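# Pull out and quarter-turn the right-side yellow rod

## Task

Take the yellow rod closest to the right arm and draw it outward until it stops, then rotate it by 90 degrees so that its player figures end up lying horizontal. It must stay that way once the robot lets go.

## Robot and tools

Robot: two arms, left_arm and right_arm. Each has six revolute joints and a two-finger parallel gripper. In the scene frame, left_arm's base sits near (-0.028, +0.289, +0.027) m and right_arm's near (-0.040, -0.349, +0.007) m. The right arm is the natural one for the target rod.

Frames: the scene frame has its origin at table-top height, halfway between the nominal bases. +x points out over the table, +z points up, and +y points toward the left arm (image left/right does not follow the arm names). Every hand pose, velocity, target and wrist-camera pose in a result is in that arm's own base frame. The gripper's fingers point along its +z and separate along its y. end_effector_position is the spot between the pads, roughly 1 cm short of the fingertips. Reported hand positions can be a few centimetres off, more at long reach.

Joint order: every 14-number row and every per-joint list in a result uses this sequence for each arm: wrist pitch, shoulder, wrist yaw, wrist roll, elbow, waist. In a row, left_arm's six joints come first, then its opening, then right_arm's six joints and its opening. Stated ranges (rad): waist -2.618..3.054, shoulder 0..3.142, elbow 0..3.142, wrist pitch -1.571..1.571, wrist yaw -1.571..1.571, wrist roll -2.094..2.094. Each real end may differ by up to 0.059 rad.

Row numbers: all 14 are plain numbers in [-1, 1], even for an arm that should stay still. Joint entries are offsets, not poses. They count from the Joint targets as they stood when the action (or move) began, not from the previous row, so sending the same offset again moves the joint further. Scale: 1.0 equals 2.224 rad for waist, shoulder and elbow, and 8.485 rad for the three wrist joints. Opening is absolute: +1 fully open (0.094 m gap), -1 closed. To hold a gripper where it is, resend its current command from Tool commands, because 0 is itself a command (half open).

execute_actions(actions, cameras): actions is a list of actions. Each action is a table of up to 15 rows, one row per 1/30 s control step. A shorter table repeats its last row to fill the 15 steps, so each action lasts 0.5 s. Both arms' action is rejected if it would push a joint more than 0.059 rad beyond its range. The whole call is rejected if any action is malformed, or if its first action fails that check. An empty actions list just returns state and images. cameras is a list of names (cam_left_wrist, cam_right_wrist); omitted, null or ["all"] gives all, [] gives none, and an unknown name voids the call.

move(target, speed, blend, opening_speed, blocking, cameras): target is one 14-number row, or a list of up to 15 rows sharing a 10 s budget. In a list, every row's offsets count from the same starting Joint targets. All joints interpolate together, so the hand follows a curve. Paths take at least 0.5 s. speed is the top rate in rad/s of whichever joint travels farthest: 0.01 to 12.57, default 0.5, one value or one per target. blend (rad) rounds the corners of intermediate targets; the default 0 stops at each one. opening_speed (0.2 or more, per second on the -1..+1 scale) ramps the finger command gradually; use it when closing on something delicate. blocking=false returns after about 0.5 s while motion continues. Paths do not avoid obstacles or the other arm. The result adds a move: line: done, off_target (at rest with a joint more than 0.035 rad from target), moving, held or fault, plus limits=held if steps were withheld.

wait(seconds 0..10, cameras) lets time pass with the last commands held; a running move keeps going. stop(cameras) brakes a running move. zoom_image(camera, region=[x0,y0,x1,y1]) magnifies part of the newest image from cam_left_wrist or cam_right_wrist (672x504 fisheye), with regions at most 504 px each way. read_manual(section) only returns licence text. finished_scene(scene) ends the given scene (1 to 3) and cannot be undone.

Results: Joint positions and Joint velocities are listed per arm in the joint order above (rad, rad/s), then the finger gap (m). Joint targets are what your next offsets count from. Joint torques are total drive output, gravity included; they carry offsets and noise and wrap at ±28 N m for numbers 2, 5 and 6. grip_measured uses the opening scale and can read a little wide when empty. It follows your command right up to the force limit, so it will not reveal the moment of contact. "joint sent to its limit" means a joint was clipped at its end. "joint command not followed" means the clearance check changed some targets. "within noise" velocities mean the arm is still. MOTOR HOT warns of heating; OVER-TEMPERATURE FAULT folds the arm and disables it for the rest of the scene.

Motion limits: each step, a joint's target may lead its measured angle by at most 0.339 rad (big joints) or 2.2 rad (wrist joints). Targets that would put the gripper more than 200 mm from where it is now are scaled back. Large moves therefore need several actions. If an arm is stalled against something, command targets back past its measured positions to relieve the push.

Avoid: fast contact with the table or fixtures, slamming the rod into its end stop, dropping or releasing anything still moving, and any touch or squeeze between the two arms (it can fail the scene). Do not strain a wrist camera cable. Do not hold the arm stretched out or pushing for long, since that heats the motors. Pull and twist at modest speed, then release cleanly with an opening well above grip_measured.

Each tool is called after "Call:" as name(argument=value, ...) on one line, values as JSON.

## Session

Call:
execute_actions(actions=[])

Scene clock: 0.00 s.
left_arm: end_effector_position=(+0.4028, +0.0079, +0.1249) grip_measured=+1.000 end_effector_quat_wxyz=(+0.625, -0.028, +0.778, +0.057) | right_arm: end_effector_position=(+0.4019, -0.0301, +0.1142) grip_measured=+1.000 end_effector_quat_wxyz=(+0.608, +0.063, +0.791, -0.024)
Joint names: [wrist pitch, shoulder, wrist yaw, wrist roll, elbow, waist]
Joint positions: left_arm=[0.966 1.539 -0.191 0.014 0.356 -0.068 0.094] | right_arm=[0.914 1.54 0.073 0.059 0.363 -0.045 0.094]
Joint velocities: within noise
Joint torques (N m): no reading
Heat: left arm: 47 °C; right arm: 43 °C.
Joint targets: left_arm=[0.959 1.536 -0.192 0.014 0.359 -0.068] | right_arm=[0.904 1.537 0.071 0.060 0.366 -0.045]
Tool commands: left_gripper/opening=+1.0 right_gripper/opening=+1.0

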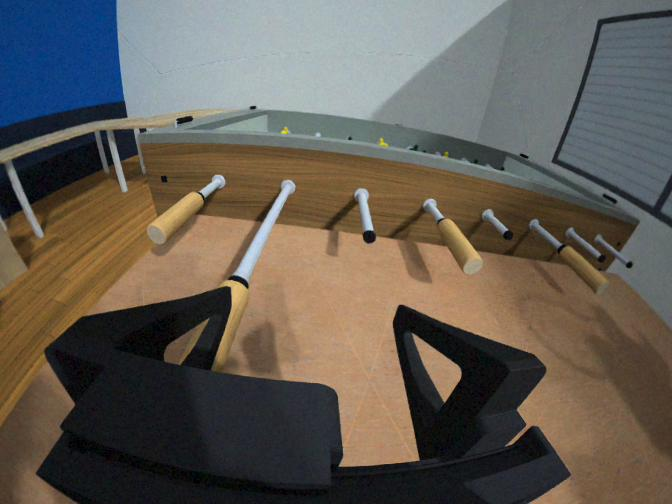

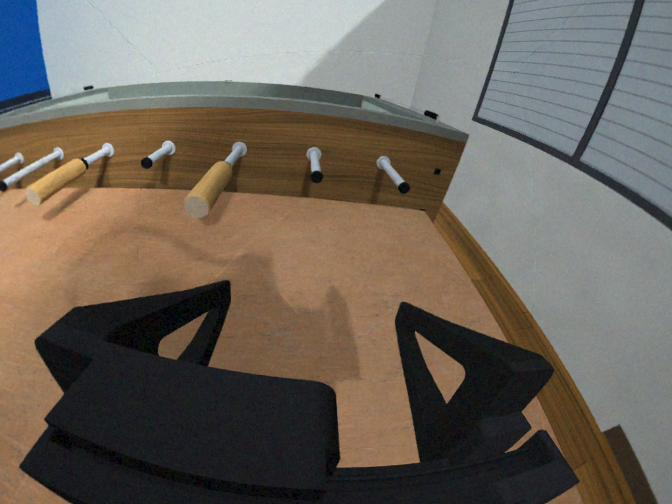

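Call:
move(target=[0,0,0,0,0,0,1,0.0177,0.2753,-0.0069,0.0885,0.2331,0.1093,0.5], speed=0.8)

Scene clock: 108.23 s.
left_arm: end_effector_position=(+0.4028, +0.0079, +0.1249) grip_measured=+1.000 end_effector_quat_wxyz=(+0.625, -0.028, +0.778, +0.057) | right_arm: end_effector_position=(+0.5247, +0.1021, +0.0699) grip_measured=+0.502 end_effector_quat_wxyz=(+0.550, +0.242, +0.743, +0.294)
Joint names: [wrist pitch, shoulder, wrist yaw, wrist roll, elbow, waist]
Joint positions: left_arm=[0.966 1.539 -0.191 0.014 0.356 -0.068 0.094] | right_arm=[1.047 2.132 0.019 0.81 0.861 0.197 0.071]
Joint velocities: within noise
Joint torques (N m): left_arm=[1.86 -6.37 -0.04 0.01 5.33 -0.02] | right_arm=[1.82 -7.51 -0.04 0.01 6.65 0.16]
Heat: left arm: 45 °C; right arm: 44 °C.
Joint targets: left_arm=[0.959 1.536 -0.192 0.014 0.359 -0.068] | right_arm=[1.054 2.150 0.013 0.811 0.884 0.198]
move: done
camera_calibration:
cam_right_wrist: T_world_to_cam=[[-0.0327901, -0.828073, -0.559661, 0.131426], [-0.640182, 0.447416, -0.624489, 0.365722], [0.767523, 0.337808, -0.544788, -0.279298], [0, 0, 0, 1]] pos_world=[0.452806, 0.03955, 0.149785]

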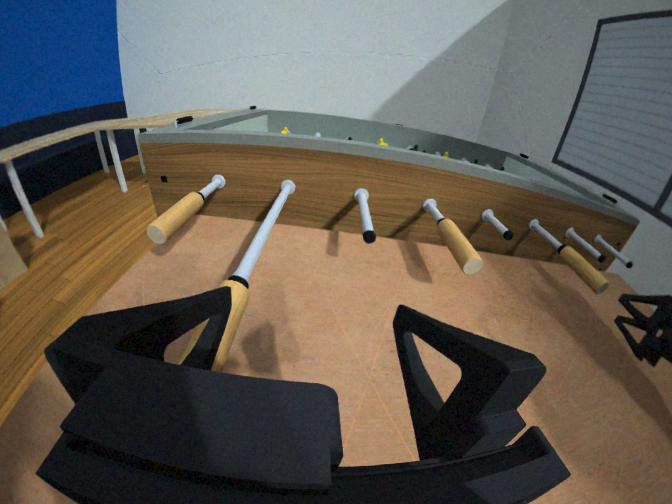

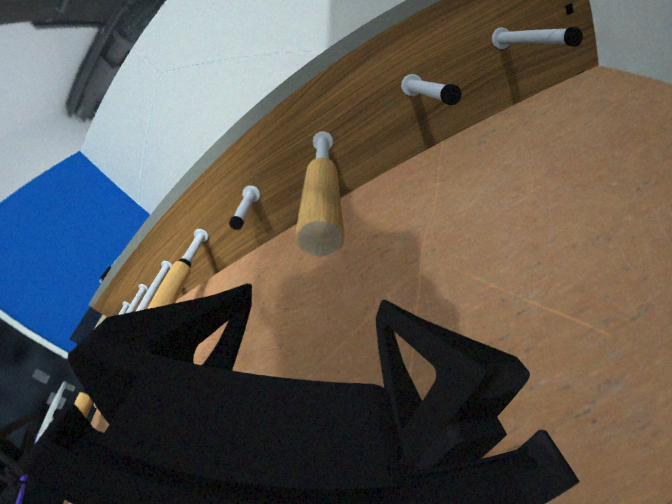

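Call:
move(target=[[0,0,0,0,0,0,1,-0.0306,0.1036,-0.0058,-0.0013,0.2211,-0.0225,0.5],[0,0,0,0,0,0,1,-0.0306,0.1036,-0.0058,-0.0013,0.2211,-0.0225,-0.6]], speed=0.4, opening_speed=1.0, cameras=["cam_right_wrist"])

Scene clock: 124.90 s.
left_arm: end_effector_position=(+0.4028, +0.0079, +0.1249) grip_measured=+1.000 end_effector_quat_wxyz=(+0.625, -0.028, +0.778, +0.057) | right_arm: end_effector_position=(+0.6251, +0.1029, +0.0767) grip_measured=-0.301 end_effector_quat_wxyz=(+0.550, +0.241, +0.740, +0.301)
Joint names: [wrist pitch, shoulder, wrist yaw, wrist roll, elbow, waist]
Joint positions: left_arm=[0.966 1.539 -0.191 0.014 0.356 -0.068 0.094] | right_arm=[0.793 2.358 -0.033 0.809 1.35 0.152 0.033]
Joint velocities: within noise
Joint torques (N m): left_arm=[1.84 -6.38 -0.05 0.01 5.35 -0.06] | right_arm=[1.77 -9.77 -0.01 -0.09 7.98 -0.34]
Heat: left arm: 45 °C; right arm: 44 °C.
Joint targets: left_arm=[0.959 1.536 -0.192 0.014 0.359 -0.068] | right_arm=[0.794 2.380 -0.037 0.800 1.376 0.148]
move: done
camera_calibration:
cam_right_wrist: T_world_to_cam=[[-0.0223051, -0.82151, -0.569758, 0.13279], [-0.63805, 0.450442, -0.624495, 0.432163], [0.769672, 0.349605, -0.534212, -0.356368], [0, 0, 0, 1]] pos_world=[0.55299, 0.0390119, 0.155166]
Images, in order (width x height): cam_right_wrist 672x504.

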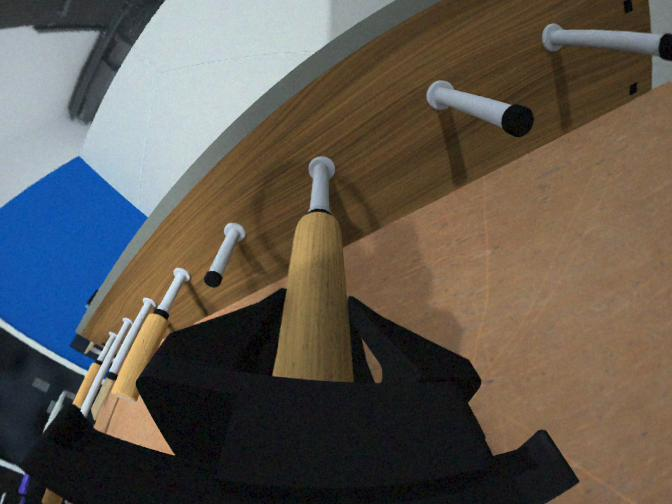

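Call:
move(target=[[0,0,0,0,0,0,1,-0.02225,-0.01246,0.0333,-0.08515,0.0277,0.03543,-0.6],[0,0,0,0,0,0,1,-0.01167,0.02226,0.06737,-0.17456,0.0509,0.06947,-0.6]], speed=0.8, blend=[0.08,0], cameras=["cam_right_wrist"])

Scene clock: 147.90 s.
left_arm: end_effector_position=(+0.4028, +0.0079, +0.1249) grip_measured=+1.000 end_effector_quat_wxyz=(+0.625, -0.028, +0.778, +0.057) | right_arm: end_effector_position=(+0.6262, +0.0982, +0.0780) grip_measured=-0.303 end_effector_quat_wxyz=(+0.553, -0.197, +0.749, -0.307)
Joint names: [wrist pitch, shoulder, wrist yaw, wrist roll, elbow, waist]
Joint positions: left_arm=[0.966 1.539 -0.191 0.014 0.356 -0.068 0.094] | right_arm=[0.712 2.412 0.539 -0.641 1.463 0.301 0.033]
Joint velocities: within noise
Joint torques (N m): left_arm=[1.83 -6.38 -0.05 0.01 5.35 -0.05] | right_arm=[1.52 -10.5 0.07 -0.46 8.16 0.21]
Heat: left arm: 45 °C; right arm: 46 °C.
Joint targets: left_arm=[0.959 1.536 -0.192 0.014 0.359 -0.068] | right_arm=[0.695 2.429 0.535 -0.681 1.490 0.303]
move: off_target (right_arm); right_arm: the wrist roll is farthest, 0.040 rad from its target
camera_calibration:
cam_right_wrist: T_world_to_cam=[[-0.0350637, -0.596491, 0.801853, 0.00863661], [-0.667585, -0.583098, -0.462954, 0.543299], [0.743707, -0.551538, -0.377763, -0.26235], [0, 0, 0, 1]] pos_world=[0.558113, 0.177252, 0.145491]
Images, in order (width x height): cam_right_wrist 672x504.

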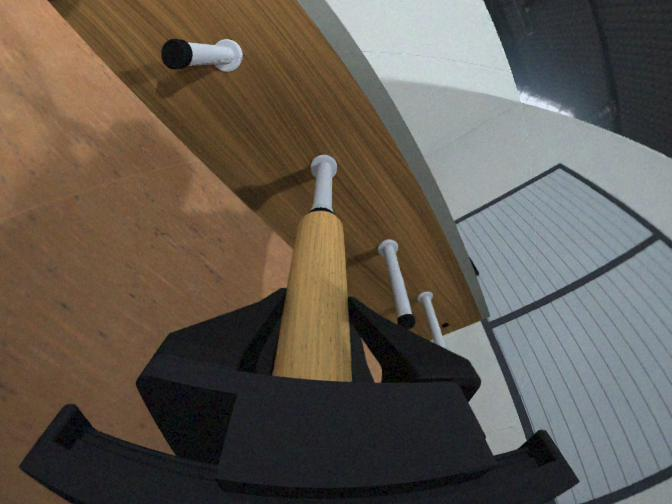

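Call:
move(target=[[0,0,0,0,0,0,1,0.02747,-0.10895,0.00958,-0.00412,-0.22046,0.03768,-0.6],[0,0,0,0,0,0,1,0.04652,-0.20036,0.02501,0.0014,-0.39793,0.09879,-0.6]], speed=0.45, blend=[0.08,0])

Scene clock: 174.30 s.
left_arm: end_effector_position=(+0.4028, +0.0079, +0.1249) grip_measured=+1.000 end_effector_quat_wxyz=(+0.625, -0.028, +0.778, +0.057) | right_arm: end_effector_position=(+0.4880, +0.1061, +0.0770) grip_measured=-0.306 end_effector_quat_wxyz=(+0.556, -0.235, +0.737, -0.305)
Joint names: [wrist pitch, shoulder, wrist yaw, wrist roll, elbow, waist]
Joint positions: left_arm=[0.966 1.539 -0.191 0.014 0.356 -0.068 0.094] | right_arm=[1.051 2.088 0.597 -0.674 0.797 0.416 0.033]
Joint velocities: within noise
Joint torques (N m): left_arm=[1.83 -6.37 -0.06 0.01 5.33 -0.05] | right_arm=[2.01 -17.03 1.78 0.06 -10.03 9.48]
Heat: left arm: 44 °C; right arm: 45 °C.
Joint targets: left_arm=[0.959 1.536 -0.192 0.014 0.359 -0.068] | right_arm=[1.090 1.984 0.747 -0.669 0.605 0.522]
move: off_target (right_arm); right_arm: the elbow is farthest, 0.192 rad from its target
camera_calibration:
cam_right_wrist: T_world_to_cam=[[0.00792199, -0.560331, 0.828231, -0.0175769], [-0.629499, -0.646338, -0.431252, 0.440808], [0.776961, -0.517954, -0.357848, -0.176856], [0, 0, 0, 1]] pos_world=[0.415037, 0.183459, 0.14137]

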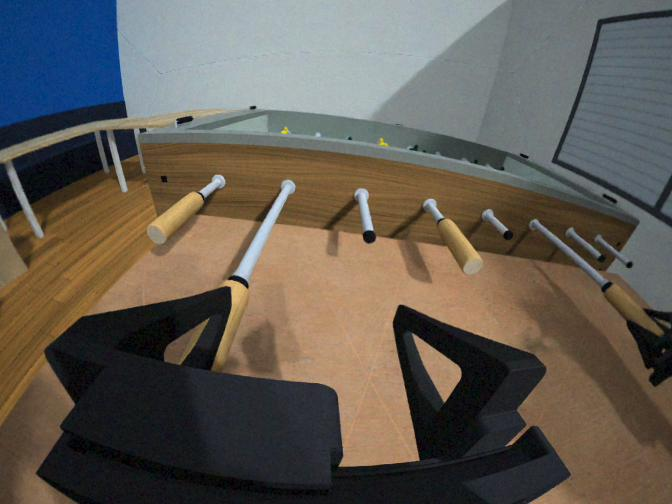

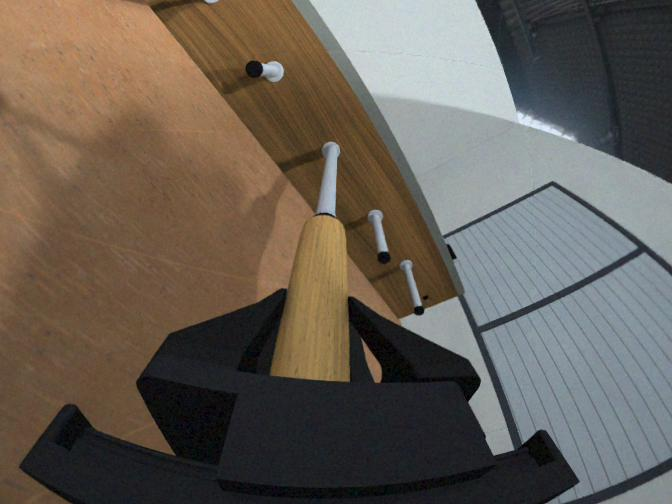

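Call:
move(target=[[0,0,0,0,0,0,1,-0.01048,0.05028,-0.00849,-0.00305,0.09761,-0.03361,-0.6],[0,0,0,0,0,0,1,-0.01048,0.05028,-0.00849,-0.00305,0.09761,-0.03361,0.5],[0,0,0,0,0,0,1,0.0,0.0,0.0,0.0014,0.0,0.0,0.5]], speed=0.5, opening_speed=1.5)

Scene clock: 189.60 s.
left_arm: end_effector_position=(+0.4028, +0.0079, +0.1249) grip_measured=+1.000 end_effector_quat_wxyz=(+0.625, -0.028, +0.778, +0.057) | right_arm: end_effector_position=(+0.4323, +0.1068, +0.0671) grip_measured=+0.498 end_effector_quat_wxyz=(+0.525, -0.247, +0.742, -0.337)
Joint names: [wrist pitch, shoulder, wrist yaw, wrist roll, elbow, waist]
Joint positions: left_arm=[0.966 1.539 -0.191 0.014 0.356 -0.068 0.094] | right_arm=[1.079 2.004 0.744 -0.681 0.618 0.518 0.07]
Joint velocities: within noise
Joint torques (N m): left_arm=[1.85 -6.37 -0.04 0.02 5.3 -0.05] | right_arm=[1.7 -8.84 0.25 0.3 3.06 0.46]
Heat: left arm: 44 °C; right arm: 46 °C.
Joint targets: left_arm=[0.959 1.536 -0.192 0.014 0.359 -0.068] | right_arm=[1.090 1.984 0.747 -0.658 0.605 0.522]
move: done; target 2's new numbers were sent with right_arm's wrist yaw 0.049 rad from that target
camera_calibration:
cam_right_wrist: T_world_to_cam=[[0.0238918, -0.50003, 0.865679, -0.024454], [-0.671758, -0.649332, -0.356525, 0.415523], [0.740386, -0.573008, -0.351412, -0.11558], [0, 0, 0, 1]] pos_world=[0.365289, 0.191357, 0.128697]

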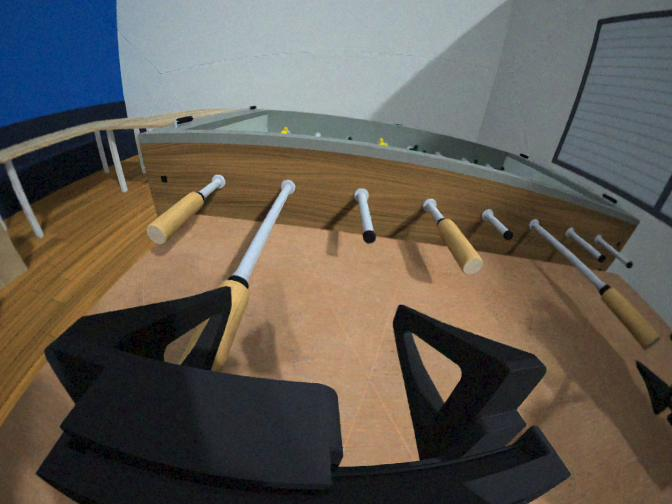

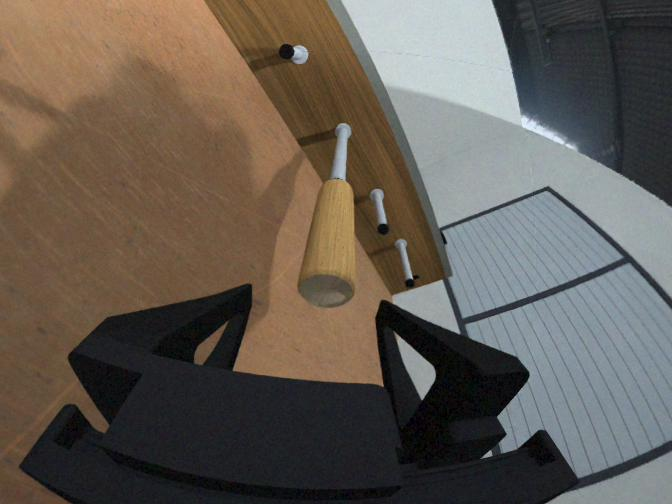

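Good; practice suffices.

Call:
finished_scene(scene=1)

The scene is finished: the task was done.


## Next scene

The same job, from a new start.

Call:
execute_actions(actions=[])

Scene clock: 0.00 s.
left_arm: end_effector_position=(+0.4067, +0.0376, +0.1163) grip_measured=+1.000 end_effector_quat_wxyz=(+0.597, -0.093, +0.793, +0.071) | right_arm: end_effector_position=(+0.3928, -0.0048, +0.1143) grip_measured=+1.000 end_effector_quat_wxyz=(+0.608, +0.033, +0.793, -0.013)
Joint names: [wrist pitch, shoulder, wrist yaw, wrist roll, elbow, waist]
Joint positions: left_arm=[0.845 1.542 -0.242 -0.068 0.409 -0.016 0.094] | right_arm=[0.909 1.498 0.082 0.042 0.325 0.023 0.094]
Joint velocities: within noise
Joint torques (N m): no reading
Heat: left arm: 43 °C; right arm: 40 °C.
Joint targets: left_arm=[0.833 1.540 -0.243 -0.068 0.411 -0.016] | right_arm=[0.899 1.495 0.080 0.043 0.328 0.023]
Tool commands: left_gripper/opening=+1.0 right_gripper/opening=+1.0
camera_calibration:
cam_left_wrist: T_world_to_cam=[[0.207287, -0.962694, 0.173931, -0.0790407], [-0.569143, -0.263281, -0.778948, 0.366677], [0.795681, 0.062474, -0.602485, -0.132805], [0, 0, 0, 1]] pos_world=[0.330746, 0.0287439, 0.219357]
cam_right_wrist: T_world_to_cam=[[-0.0674914, -0.98389, 0.165543, -0.00657283], [-0.627243, -0.0871895, -0.773928, 0.366259], [0.775894, -0.156069, -0.611254, -0.115862], [0, 0, 0, 1]] pos_world=[0.319186, 0.0073845, 0.213725]

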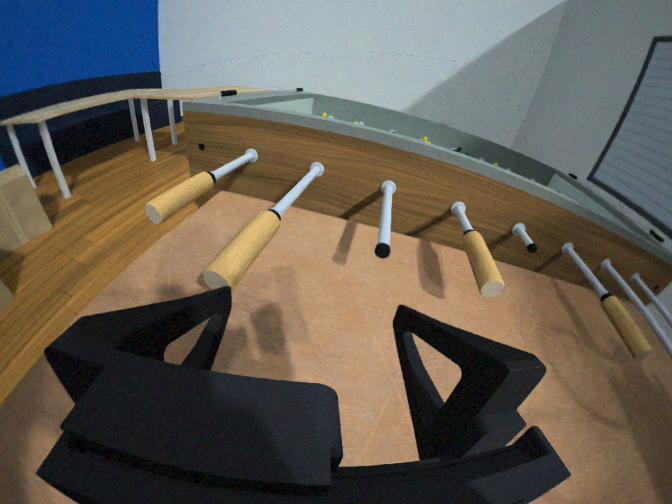

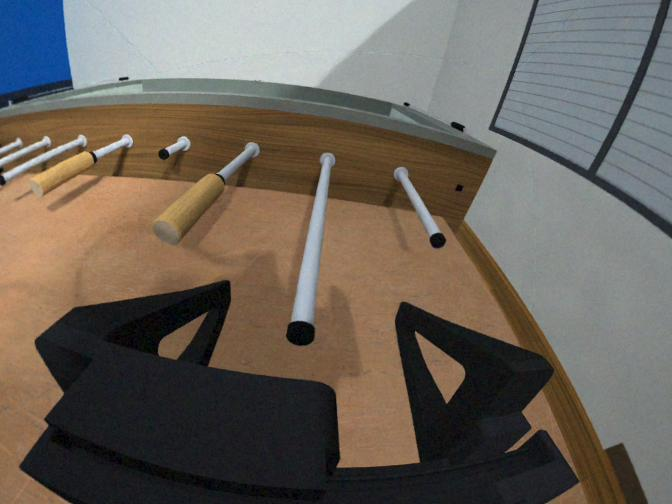

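Call:
move(target=[[0,0,0,0,0,0,1,-0.06546,-0.14766,0,0,0.10207,0,0.5],[0,0,0,0,0,0,1,-0.02481,0.03318,0.02172,0.09701,0.15018,0.17446,0.5],[0,0,0,0,0,0,1,0.03195,0.2353,0.02172,0.09701,0.13575,0.17446,0.5]], speed=0.9, blend=[0.1,0.1,0], cameras=["cam_right_wrist"])

Scene clock: 49.00 s.
left_arm: end_effector_position=(+0.4067, +0.0376, +0.1163) grip_measured=+1.000 end_effector_quat_wxyz=(+0.597, -0.093, +0.793, +0.071) | right_arm: end_effector_position=(+0.4570, +0.1479, +0.0789) grip_measured=+0.502 end_effector_quat_wxyz=(+0.562, +0.253, +0.732, +0.290)
Joint names: [wrist pitch, shoulder, wrist yaw, wrist roll, elbow, waist]
Joint positions: left_arm=[0.845 1.542 -0.242 -0.068 0.409 -0.016 0.094] | right_arm=[1.163 2.007 0.256 0.862 0.635 0.406 0.071]
Joint velocities: within noise
Joint torques (N m): left_arm=[1.87 -6.5 -0.06 0 5.5 -0.02] | right_arm=[1.83 -6.61 0.17 0.05 3.88 0.44]
Heat: left arm: 43 °C; right arm: 42 °C.
Joint targets: left_arm=[0.833 1.540 -0.243 -0.068 0.411 -0.016] | right_arm=[1.170 2.018 0.265 0.866 0.631 0.411]
move: done
camera_calibration:
cam_right_wrist: T_world_to_cam=[[-0.0478965, -0.822819, -0.566281, 0.178834], [-0.611234, 0.472535, -0.634905, 0.291428], [0.79, 0.31572, -0.525568, -0.246474], [0, 0, 0, 1]] pos_world=[0.381411, 0.0872553, 0.156761]
Images, in order (width x height): cam_right_wrist 672x504.

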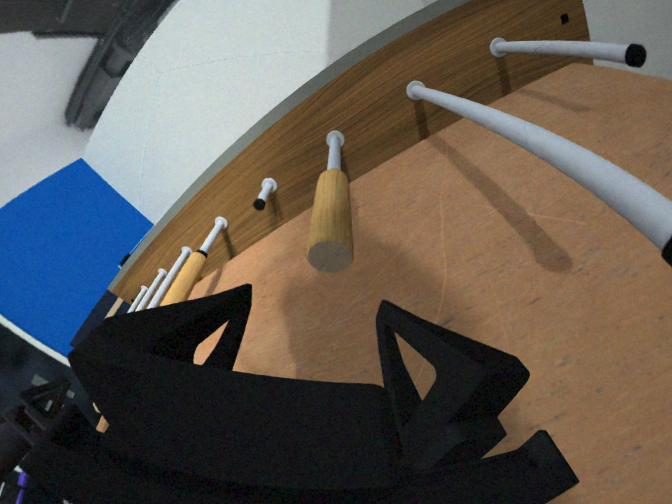

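Call:
move(target=[[0,0,0,0,0,0,1,-0.02229,0.08476,-0.01278,-0.00283,0.17149,-0.0496,0.5],[0,0,0,0,0,0,1,-0.02229,0.08476,-0.01278,-0.00283,0.17149,-0.0496,-0.6],[0,0,0,0,0,0,1,-0.0507,0.07149,0.02055,-0.08486,0.21286,-0.01088,-0.6],[0,0,0,0,0,0,1,-0.04305,0.11538,0.05544,-0.1815,0.2486,0.02478,-0.6]], speed=[0.4,0.4,0.8,0.8], blend=[0,0,0.08,0], opening_speed=1.2, cameras=["cam_right_wrist"])

Scene clock: 93.13 s.
left_arm: end_effector_position=(+0.4067, +0.0376, +0.1163) grip_measured=+1.000 end_effector_quat_wxyz=(+0.597, -0.093, +0.793, +0.071) | right_arm: end_effector_position=(+0.5448, +0.1421, +0.0790) grip_measured=-0.306 end_effector_quat_wxyz=(+0.543, -0.195, +0.747, -0.329)
Joint names: [wrist pitch, shoulder, wrist yaw, wrist roll, elbow, waist]
Joint positions: left_arm=[0.845 1.542 -0.242 -0.068 0.409 -0.016 0.094] | right_arm=[0.828 2.261 0.743 -0.617 1.167 0.472 0.033]
Joint velocities: within noise
Joint torques (N m): left_arm=[1.85 -6.49 -0.07 0.02 5.5 -0.06] | right_arm=[1.41 -9.31 0.06 -0.61 6.57 -0.51]
Heat: left arm: 43 °C; right arm: 43 °C.
Joint targets: left_arm=[0.833 1.540 -0.243 -0.068 0.411 -0.016] | right_arm=[0.805 2.275 0.735 -0.674 1.183 0.466]
move: off_target (right_arm); right_arm: the wrist roll is farthest, 0.057 rad from its target
camera_calibration:
cam_right_wrist: T_world_to_cam=[[-0.0518704, -0.566256, 0.822596, 0.0343618], [-0.686677, -0.577858, -0.441084, 0.522888], [0.725109, -0.587737, -0.358861, -0.163513], [0, 0, 0, 1]] pos_world=[0.479403, 0.22551, 0.143693]
Images, in order (width x height): cam_right_wrist 672x504.

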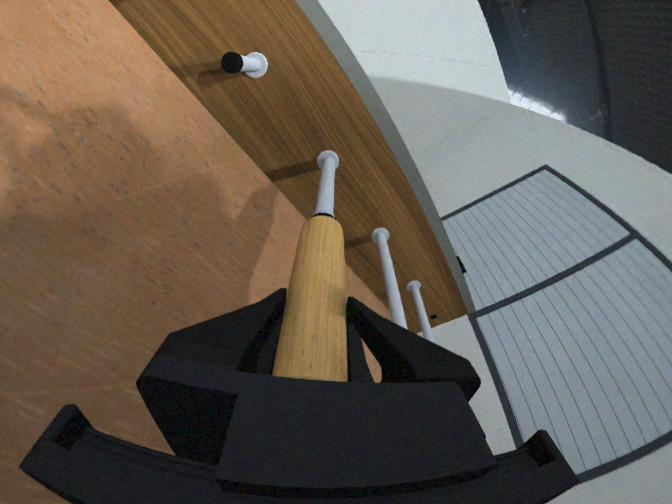

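Call:
move(target=[[0,0,0,0,0,0,1,0.01097,-0.05665,0.00939,0.004,-0.10877,0.03732,-0.6],[0,0,0,0,0,0,1,0.01674,-0.13957,0.0307,0.01697,-0.2518,0.12383,-0.6]], speed=0.4, blend=[0.08,0], cameras=["cam_right_wrist"])

Scene clock: 103.87 s.
left_arm: end_effector_position=(+0.4067, +0.0376, +0.1163) grip_measured=+1.000 end_effector_quat_wxyz=(+0.597, -0.093, +0.793, +0.071) | right_arm: end_effector_position=(+0.4570, +0.1545, +0.0804) grip_measured=-0.306 end_effector_quat_wxyz=(+0.563, -0.195, +0.749, -0.291)
Joint names: [wrist pitch, shoulder, wrist yaw, wrist roll, elbow, waist]
Joint positions: left_arm=[0.845 1.542 -0.242 -0.068 0.409 -0.016 0.094] | right_arm=[0.979 2.066 0.797 -0.525 0.802 0.595 0.033]
Joint velocities: within noise
Joint torques (N m): left_arm=[1.86 -6.49 -0.06 0.01 5.5 -0.05] | right_arm=[1.32 -16.72 2.35 -0.06 -9.01 13.15]
Heat: left arm: 43 °C; right arm: 42 °C.
Joint targets: left_arm=[0.833 1.540 -0.243 -0.068 0.411 -0.016] | right_arm=[0.946 1.965 0.995 -0.530 0.623 0.741]
move: off_target (right_arm); right_arm: the wrist yaw is farthest, 0.198 rad from its target
camera_calibration:
cam_right_wrist: T_world_to_cam=[[-0.0312417, -0.620512, 0.783575, 0.0377515], [-0.649498, -0.583277, -0.487792, 0.457941], [0.759721, -0.52417, -0.384798, -0.115475], [0, 0, 0, 1]] pos_world=[0.38634, 0.230003, 0.149364]
Images, in order (width x height): cam_right_wrist 672x504.

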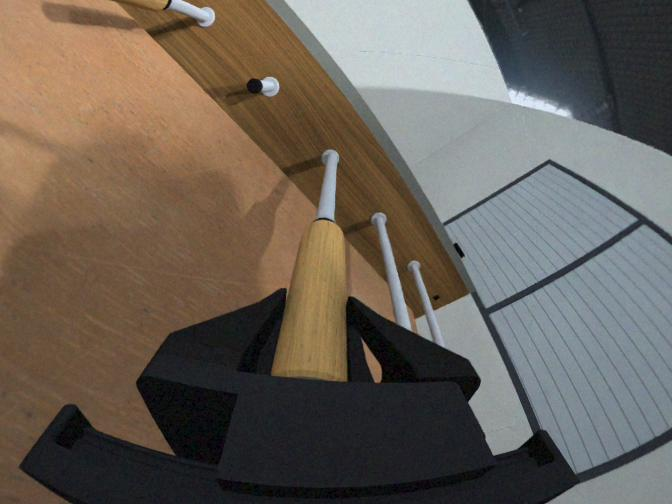

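Call:
move(target=[[0,0,0,0,0,0,1,-0.0037,0.05306,-0.01364,-0.0118,0.09155,-0.05526,-0.6],[0,0,0,0,0,0,1,-0.0037,0.05306,-0.01364,-0.0118,0.09155,-0.05526,0.5],[0,0,0,0,0,0,1,0.0,0.0,0.0,0.0,0.0,0.0,0.5]], speed=0.5, opening_speed=1.5)

Scene clock: 120.67 s.
left_arm: end_effector_position=(+0.4067, +0.0376, +0.1163) grip_measured=+1.000 end_effector_quat_wxyz=(+0.597, -0.093, +0.793, +0.071) | right_arm: end_effector_position=(+0.3927, +0.1547, +0.0673) grip_measured=+0.498 end_effector_quat_wxyz=(+0.517, -0.235, +0.745, -0.351)
Joint names: [wrist pitch, shoulder, wrist yaw, wrist roll, elbow, waist]
Joint positions: left_arm=[0.845 1.542 -0.242 -0.068 0.409 -0.016 0.094] | right_arm=[0.935 1.984 0.989 -0.553 0.639 0.738 0.07]
Joint velocities: within noise
Joint torques (N m): left_arm=[1.86 -6.5 -0.07 0 5.46 -0.06] | right_arm=[1.56 -8.79 0.35 0.29 2.92 0.35]
Heat: left arm: 43 °C; right arm: 44 °C.
Joint targets: left_arm=[0.833 1.540 -0.243 -0.068 0.411 -0.016] | right_arm=[0.947 1.965 0.996 -0.530 0.623 0.741]
move: done; target 2's new numbers were sent with right_arm's wrist yaw 0.056 rad from that target
camera_calibration:
cam_left_wrist: T_world_to_cam=[[0.207287, -0.962694, 0.173931, -0.0790407], [-0.569143, -0.263281, -0.778948, 0.366677], [0.795681, 0.062474, -0.602485, -0.132805], [0, 0, 0, 1]] pos_world=[0.330746, 0.0287439, 0.219357]
cam_right_wrist: T_world_to_cam=[[0.00494566, -0.491662, 0.870772, 0.00611503], [-0.695887, -0.627039, -0.350091, 0.425662], [0.718134, -0.604228, -0.345243, -0.0455561], [0, 0, 0, 1]] pos_world=[0.328898, 0.242387, 0.127968]

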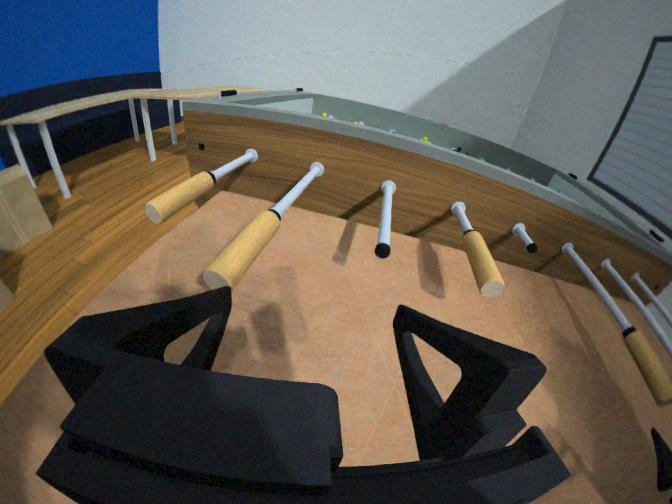

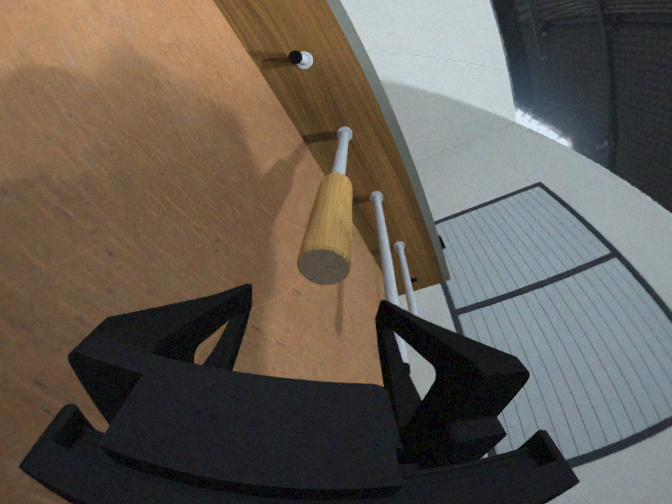

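Call:
finished_scene(scene=2)

The scene is finished: the task was done.


## Next scene

The same job, from a new start.

Call:
execute_actions(actions=[])

Scene clock: 0.00 s.
left_arm: end_effector_position=(+0.4148, +0.0165, +0.1259) grip_measured=+1.000 end_effector_quat_wxyz=(+0.618, -0.002, +0.786, +0.007) | right_arm: end_effector_position=(+0.3922, -0.0470, +0.1045) grip_measured=+1.000 end_effector_quat_wxyz=(+0.587, +0.099, +0.798, -0.097)
Joint names: [wrist pitch, shoulder, wrist yaw, wrist roll, elbow, waist]
Joint positions: left_arm=[0.901 1.55 0.039 0.018 0.411 0.054 0.094] | right_arm=[0.87 1.537 0.277 0.046 0.357 0.003 0.094]
Joint velocities: within noise
Joint torques (N m): no reading
Heat: left arm: 40 °C; right arm: 38 °C.
Joint targets: left_arm=[0.889 1.548 0.039 0.019 0.413 0.054] | right_arm=[0.861 1.534 0.277 0.048 0.360 0.003]
Tool commands: left_gripper/opening=+1.0 right_gripper/opening=+1.0
camera_calibration:
cam_left_wrist: T_world_to_cam=[[-0.0177666, -0.985889, 0.166453, -0.00796993], [-0.580802, -0.125334, -0.804339, 0.378982], [0.813851, -0.110967, -0.570379, -0.140833], [0, 0, 0, 1]] pos_world=[0.334589, 0.0240143, 0.225829]
cam_right_wrist: T_world_to_cam=[[-0.259579, -0.939623, 0.222998, 0.0249194], [-0.669667, 0.00876005, -0.74261, 0.372385], [0.695819, -0.3421, -0.631508, -0.103244], [0, 0, 0, 1]] pos_world=[0.327681, -0.015167, 0.20578]

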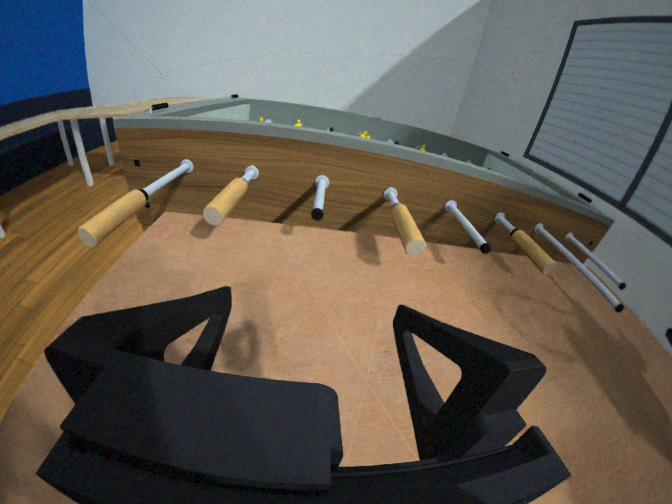

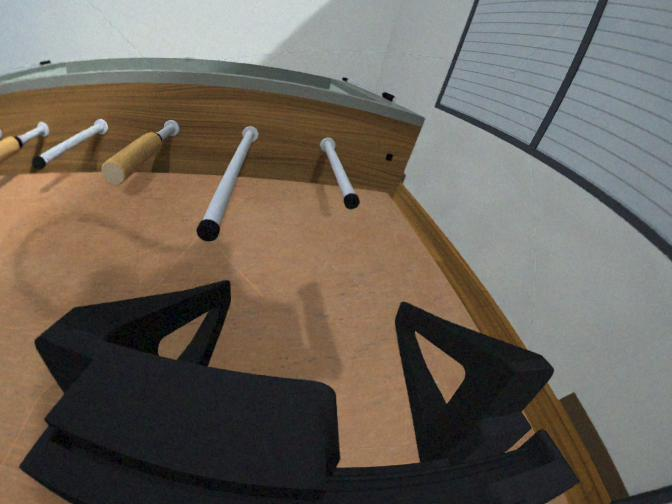

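Call:
move(target=[[0,0,0,0,0,0,1,-0.0448,-0.1277,0,0,0.063,0,0.5],[0,0,0,0,0,0,1,-0.02884,0.17424,-0.00598,0.0954,0.32779,0.16147,0.5],[0,0,0,0,0,0,1,0.00654,0.32752,-0.00598,0.0954,0.34609,0.16147,0.5]], speed=0.9, blend=[0.1,0.1,0], cameras=["cam_right_wrist"])

Scene clock: 23.17 s.
left_arm: end_effector_position=(+0.4148, +0.0165, +0.1259) grip_measured=+1.000 end_effector_quat_wxyz=(+0.618, -0.002, +0.786, +0.007) | right_arm: end_effector_position=(+0.5579, +0.1692, +0.0675) grip_measured=+0.502 end_effector_quat_wxyz=(+0.556, +0.259, +0.739, +0.278)
Joint names: [wrist pitch, shoulder, wrist yaw, wrist roll, elbow, waist]
Joint positions: left_arm=[0.901 1.55 0.039 0.018 0.411 0.054 0.094] | right_arm=[0.91 2.254 0.229 0.855 1.109 0.363 0.071]
Joint velocities: within noise
Joint torques (N m): left_arm=[1.85 -6.74 -0.01 0.01 5.65 -0.05] | right_arm=[1.81 -9.81 0.05 0.01 6.87 -0.02]
Heat: left arm: 41 °C; right arm: 39 °C.
Joint targets: left_arm=[0.889 1.548 0.039 0.019 0.413 0.054] | right_arm=[0.916 2.263 0.227 0.857 1.130 0.363]
move: done
camera_calibration:
cam_right_wrist: T_world_to_cam=[[-0.0750984, -0.82862, -0.554751, 0.210135], [-0.620743, 0.474235, -0.624323, 0.340008], [0.780409, 0.297472, -0.549974, -0.328841], [0, 0, 0, 1]] pos_world=[0.483469, 0.1107, 0.147993]
Images, in order (width x height): cam_right_wrist 672x504.

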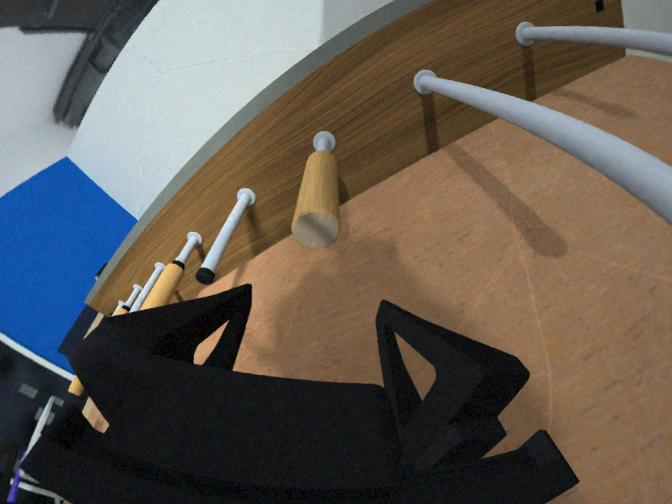

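Call:
move(target=[[0,0,0,0,0,0,1,-0.03281,0.11214,-0.00988,-0.0021,0.23916,-0.03871,0.5],[0,0,0,0,0,0,1,-0.03281,0.11214,-0.00988,-0.0021,0.23916,-0.03871,-0.6],[0,0,0,0,0,0,1,-0.06012,0.1161,0.02141,-0.08515,0.2955,-0.00845,-0.6],[0,0,0,0,0,0,1,-0.05522,0.16016,0.05445,-0.18232,0.34505,0.02005,-0.6]], speed=[0.45,0.4,0.8,0.8], blend=[0,0,0.08,0], opening_speed=1.2, cameras=["cam_right_wrist"])

Scene clock: 54.60 s.
left_arm: end_effector_position=(+0.4148, +0.0165, +0.1259) grip_measured=+1.000 end_effector_quat_wxyz=(+0.618, -0.002, +0.786, +0.007) | right_arm: end_effector_position=(+0.6604, +0.1600, +0.0829) grip_measured=-0.306 end_effector_quat_wxyz=(+0.539, -0.186, +0.749, -0.336)
Joint names: [wrist pitch, shoulder, wrist yaw, wrist roll, elbow, waist]
Joint positions: left_arm=[0.901 1.55 0.039 0.018 0.411 0.054 0.094] | right_arm=[0.475 2.601 0.707 -0.633 1.87 0.41 0.033]
Joint velocities: within noise
Joint torques (N m): left_arm=[1.86 -6.8 0 0.01 5.63 -0.01] | right_arm=[1.35 -12.44 -0.03 -0.65 8.68 -0.21]
Heat: left arm: 40 °C; right arm: 42 °C.
Joint targets: left_arm=[0.889 1.548 0.039 0.019 0.413 0.054] | right_arm=[0.448 2.619 0.688 -0.690 1.897 0.407]
move: off_target (right_arm); right_arm: the wrist roll is farthest, 0.057 rad from its target
camera_calibration:
cam_right_wrist: T_world_to_cam=[[-0.0656007, -0.562837, 0.82396, 0.05566], [-0.700747, -0.561875, -0.439601, 0.620947], [0.710387, -0.606226, -0.357547, -0.222687], [0, 0, 0, 1]] pos_world=[0.596972, 0.245224, 0.147486]
Images, in order (width x height): cam_right_wrist 672x504.

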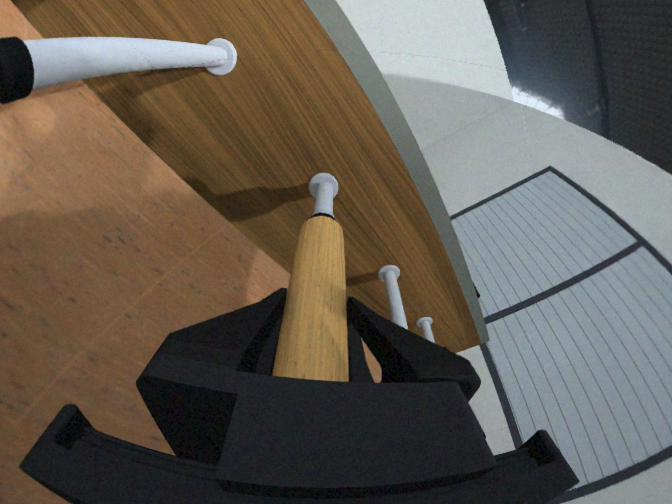

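Call:
move(target=[[0,0,0,0,0,0,1,0.02552,-0.10859,0.00975,0.00354,-0.21574,0.03849,-0.6],[0,0,0,0,0,0,1,0.04006,-0.18808,0.02197,0.00943,-0.36713,0.08768,-0.6],[0,0,0,0,0,0,1,0.04453,-0.24825,0.03604,0.01532,-0.4719,0.14501,-0.6]], speed=[0.6,0.5,0.35], blend=[0.08,0.05,0], cameras=["cam_right_wrist"])

Scene clock: 75.53 s.
left_arm: end_effector_position=(+0.4148, +0.0165, +0.1259) grip_measured=+1.000 end_effector_quat_wxyz=(+0.618, -0.002, +0.786, +0.007) | right_arm: end_effector_position=(+0.4843, +0.1796, +0.0788) grip_measured=-0.306 end_effector_quat_wxyz=(+0.556, -0.202, +0.747, -0.304)
Joint names: [wrist pitch, shoulder, wrist yaw, wrist roll, elbow, waist]
Joint positions: left_arm=[0.901 1.55 0.039 0.018 0.411 0.054 0.094] | right_arm=[0.883 2.158 0.827 -0.545 0.979 0.613 0.033]
Joint velocities: within noise
Joint torques (N m): left_arm=[1.86 -6.79 0 0.01 5.64 -0.08] | right_arm=[1.06 -17.1 2 -0.12 -4.94 10.44]
Heat: left arm: 40 °C; right arm: 45 °C.
Joint targets: left_arm=[0.889 1.548 0.039 0.019 0.413 0.054] | right_arm=[0.826 2.067 0.994 -0.560 0.847 0.730]
move: off_target (right_arm); right_arm: the wrist yaw is farthest, 0.167 rad from its target
camera_calibration:
cam_right_wrist: T_world_to_cam=[[-0.0282759, -0.595053, 0.803189, 0.0478696], [-0.65739, -0.594231, -0.463387, 0.493366], [0.753019, -0.541111, -0.37438, -0.118298], [0, 0, 0, 1]] pos_world=[0.414768, 0.257646, 0.145883]
Images, in order (width x height): cam_right_wrist 672x504.

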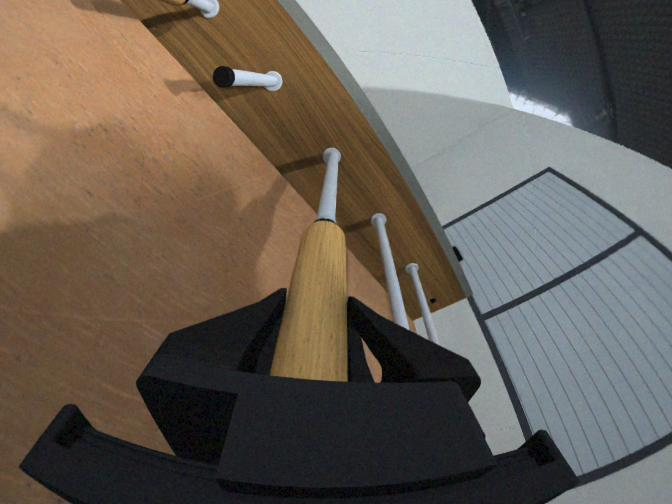

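Call:
move(target=[[0,0,0,0,0,0,1,-0.00317,0.04272,-0.01,-0.0077,0.07439,-0.0407,-0.6],[0,0,0,0,0,0,1,-0.00317,0.04272,-0.01,-0.0077,0.07439,-0.0407,0.5],[0,0,0,0,0,0,1,0.0,0.0,0.0,0.0,0.0,0.0,0.5]], speed=0.5, opening_speed=1.5, cameras=["cam_right_wrist"])

Call:
finished_scene(scene=3)

Scene clock: 85.90 s.
left_arm: end_effector_position=(+0.4148, +0.0165, +0.1259) grip_measured=+1.000 end_effector_quat_wxyz=(+0.618, -0.002, +0.786, +0.007) | right_arm: end_effector_position=(+0.4320, +0.1852, +0.0696) grip_measured=+0.497 end_effector_quat_wxyz=(+0.510, -0.243, +0.742, -0.360)
Joint names: [wrist pitch, shoulder, wrist yaw, wrist roll, elbow, waist]
Joint positions: left_arm=[0.901 1.55 0.039 0.018 0.411 0.054 0.094] | right_arm=[0.815 2.089 0.986 -0.582 0.863 0.729 0.07]
Joint velocities: within noise
Joint torques (N m): left_arm=[1.85 -6.8 0 0.01 5.64 -0.06] | right_arm=[1.53 -10.51 0.37 0.23 3.48 0.1]
Heat: left arm: 40 °C; right arm: 48 °C.
Joint targets: left_arm=[0.889 1.548 0.039 0.019 0.413 0.054] | right_arm=[0.826 2.067 0.994 -0.560 0.848 0.729]
move: done; target 2's new numbers were sent with right_arm's wrist roll 0.063 rad from that target
camera_calibration:
cam_right_wrist: T_world_to_cam=[[0.0129385, -0.468199, 0.883529, 0.0101826], [-0.699598, -0.635555, -0.326547, 0.474539], [0.71442, -0.61389, -0.335774, -0.051725], [0, 0, 0, 1]] pos_world=[0.368808, 0.274609, 0.128595]
Images, in order (width x height): cam_right_wrist 672x504.

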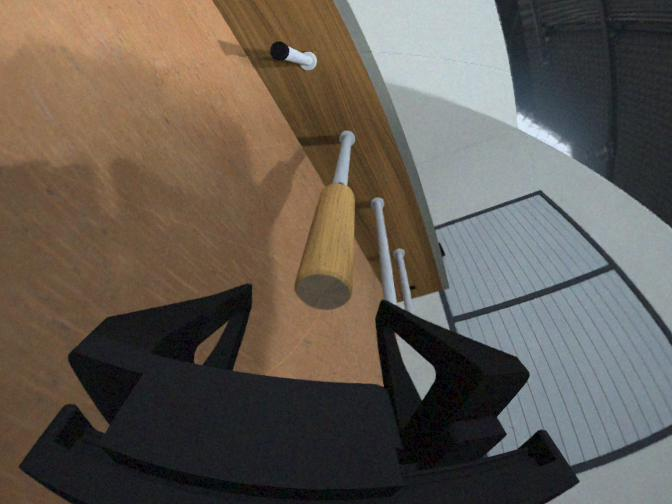

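The scene is finished: the task was done.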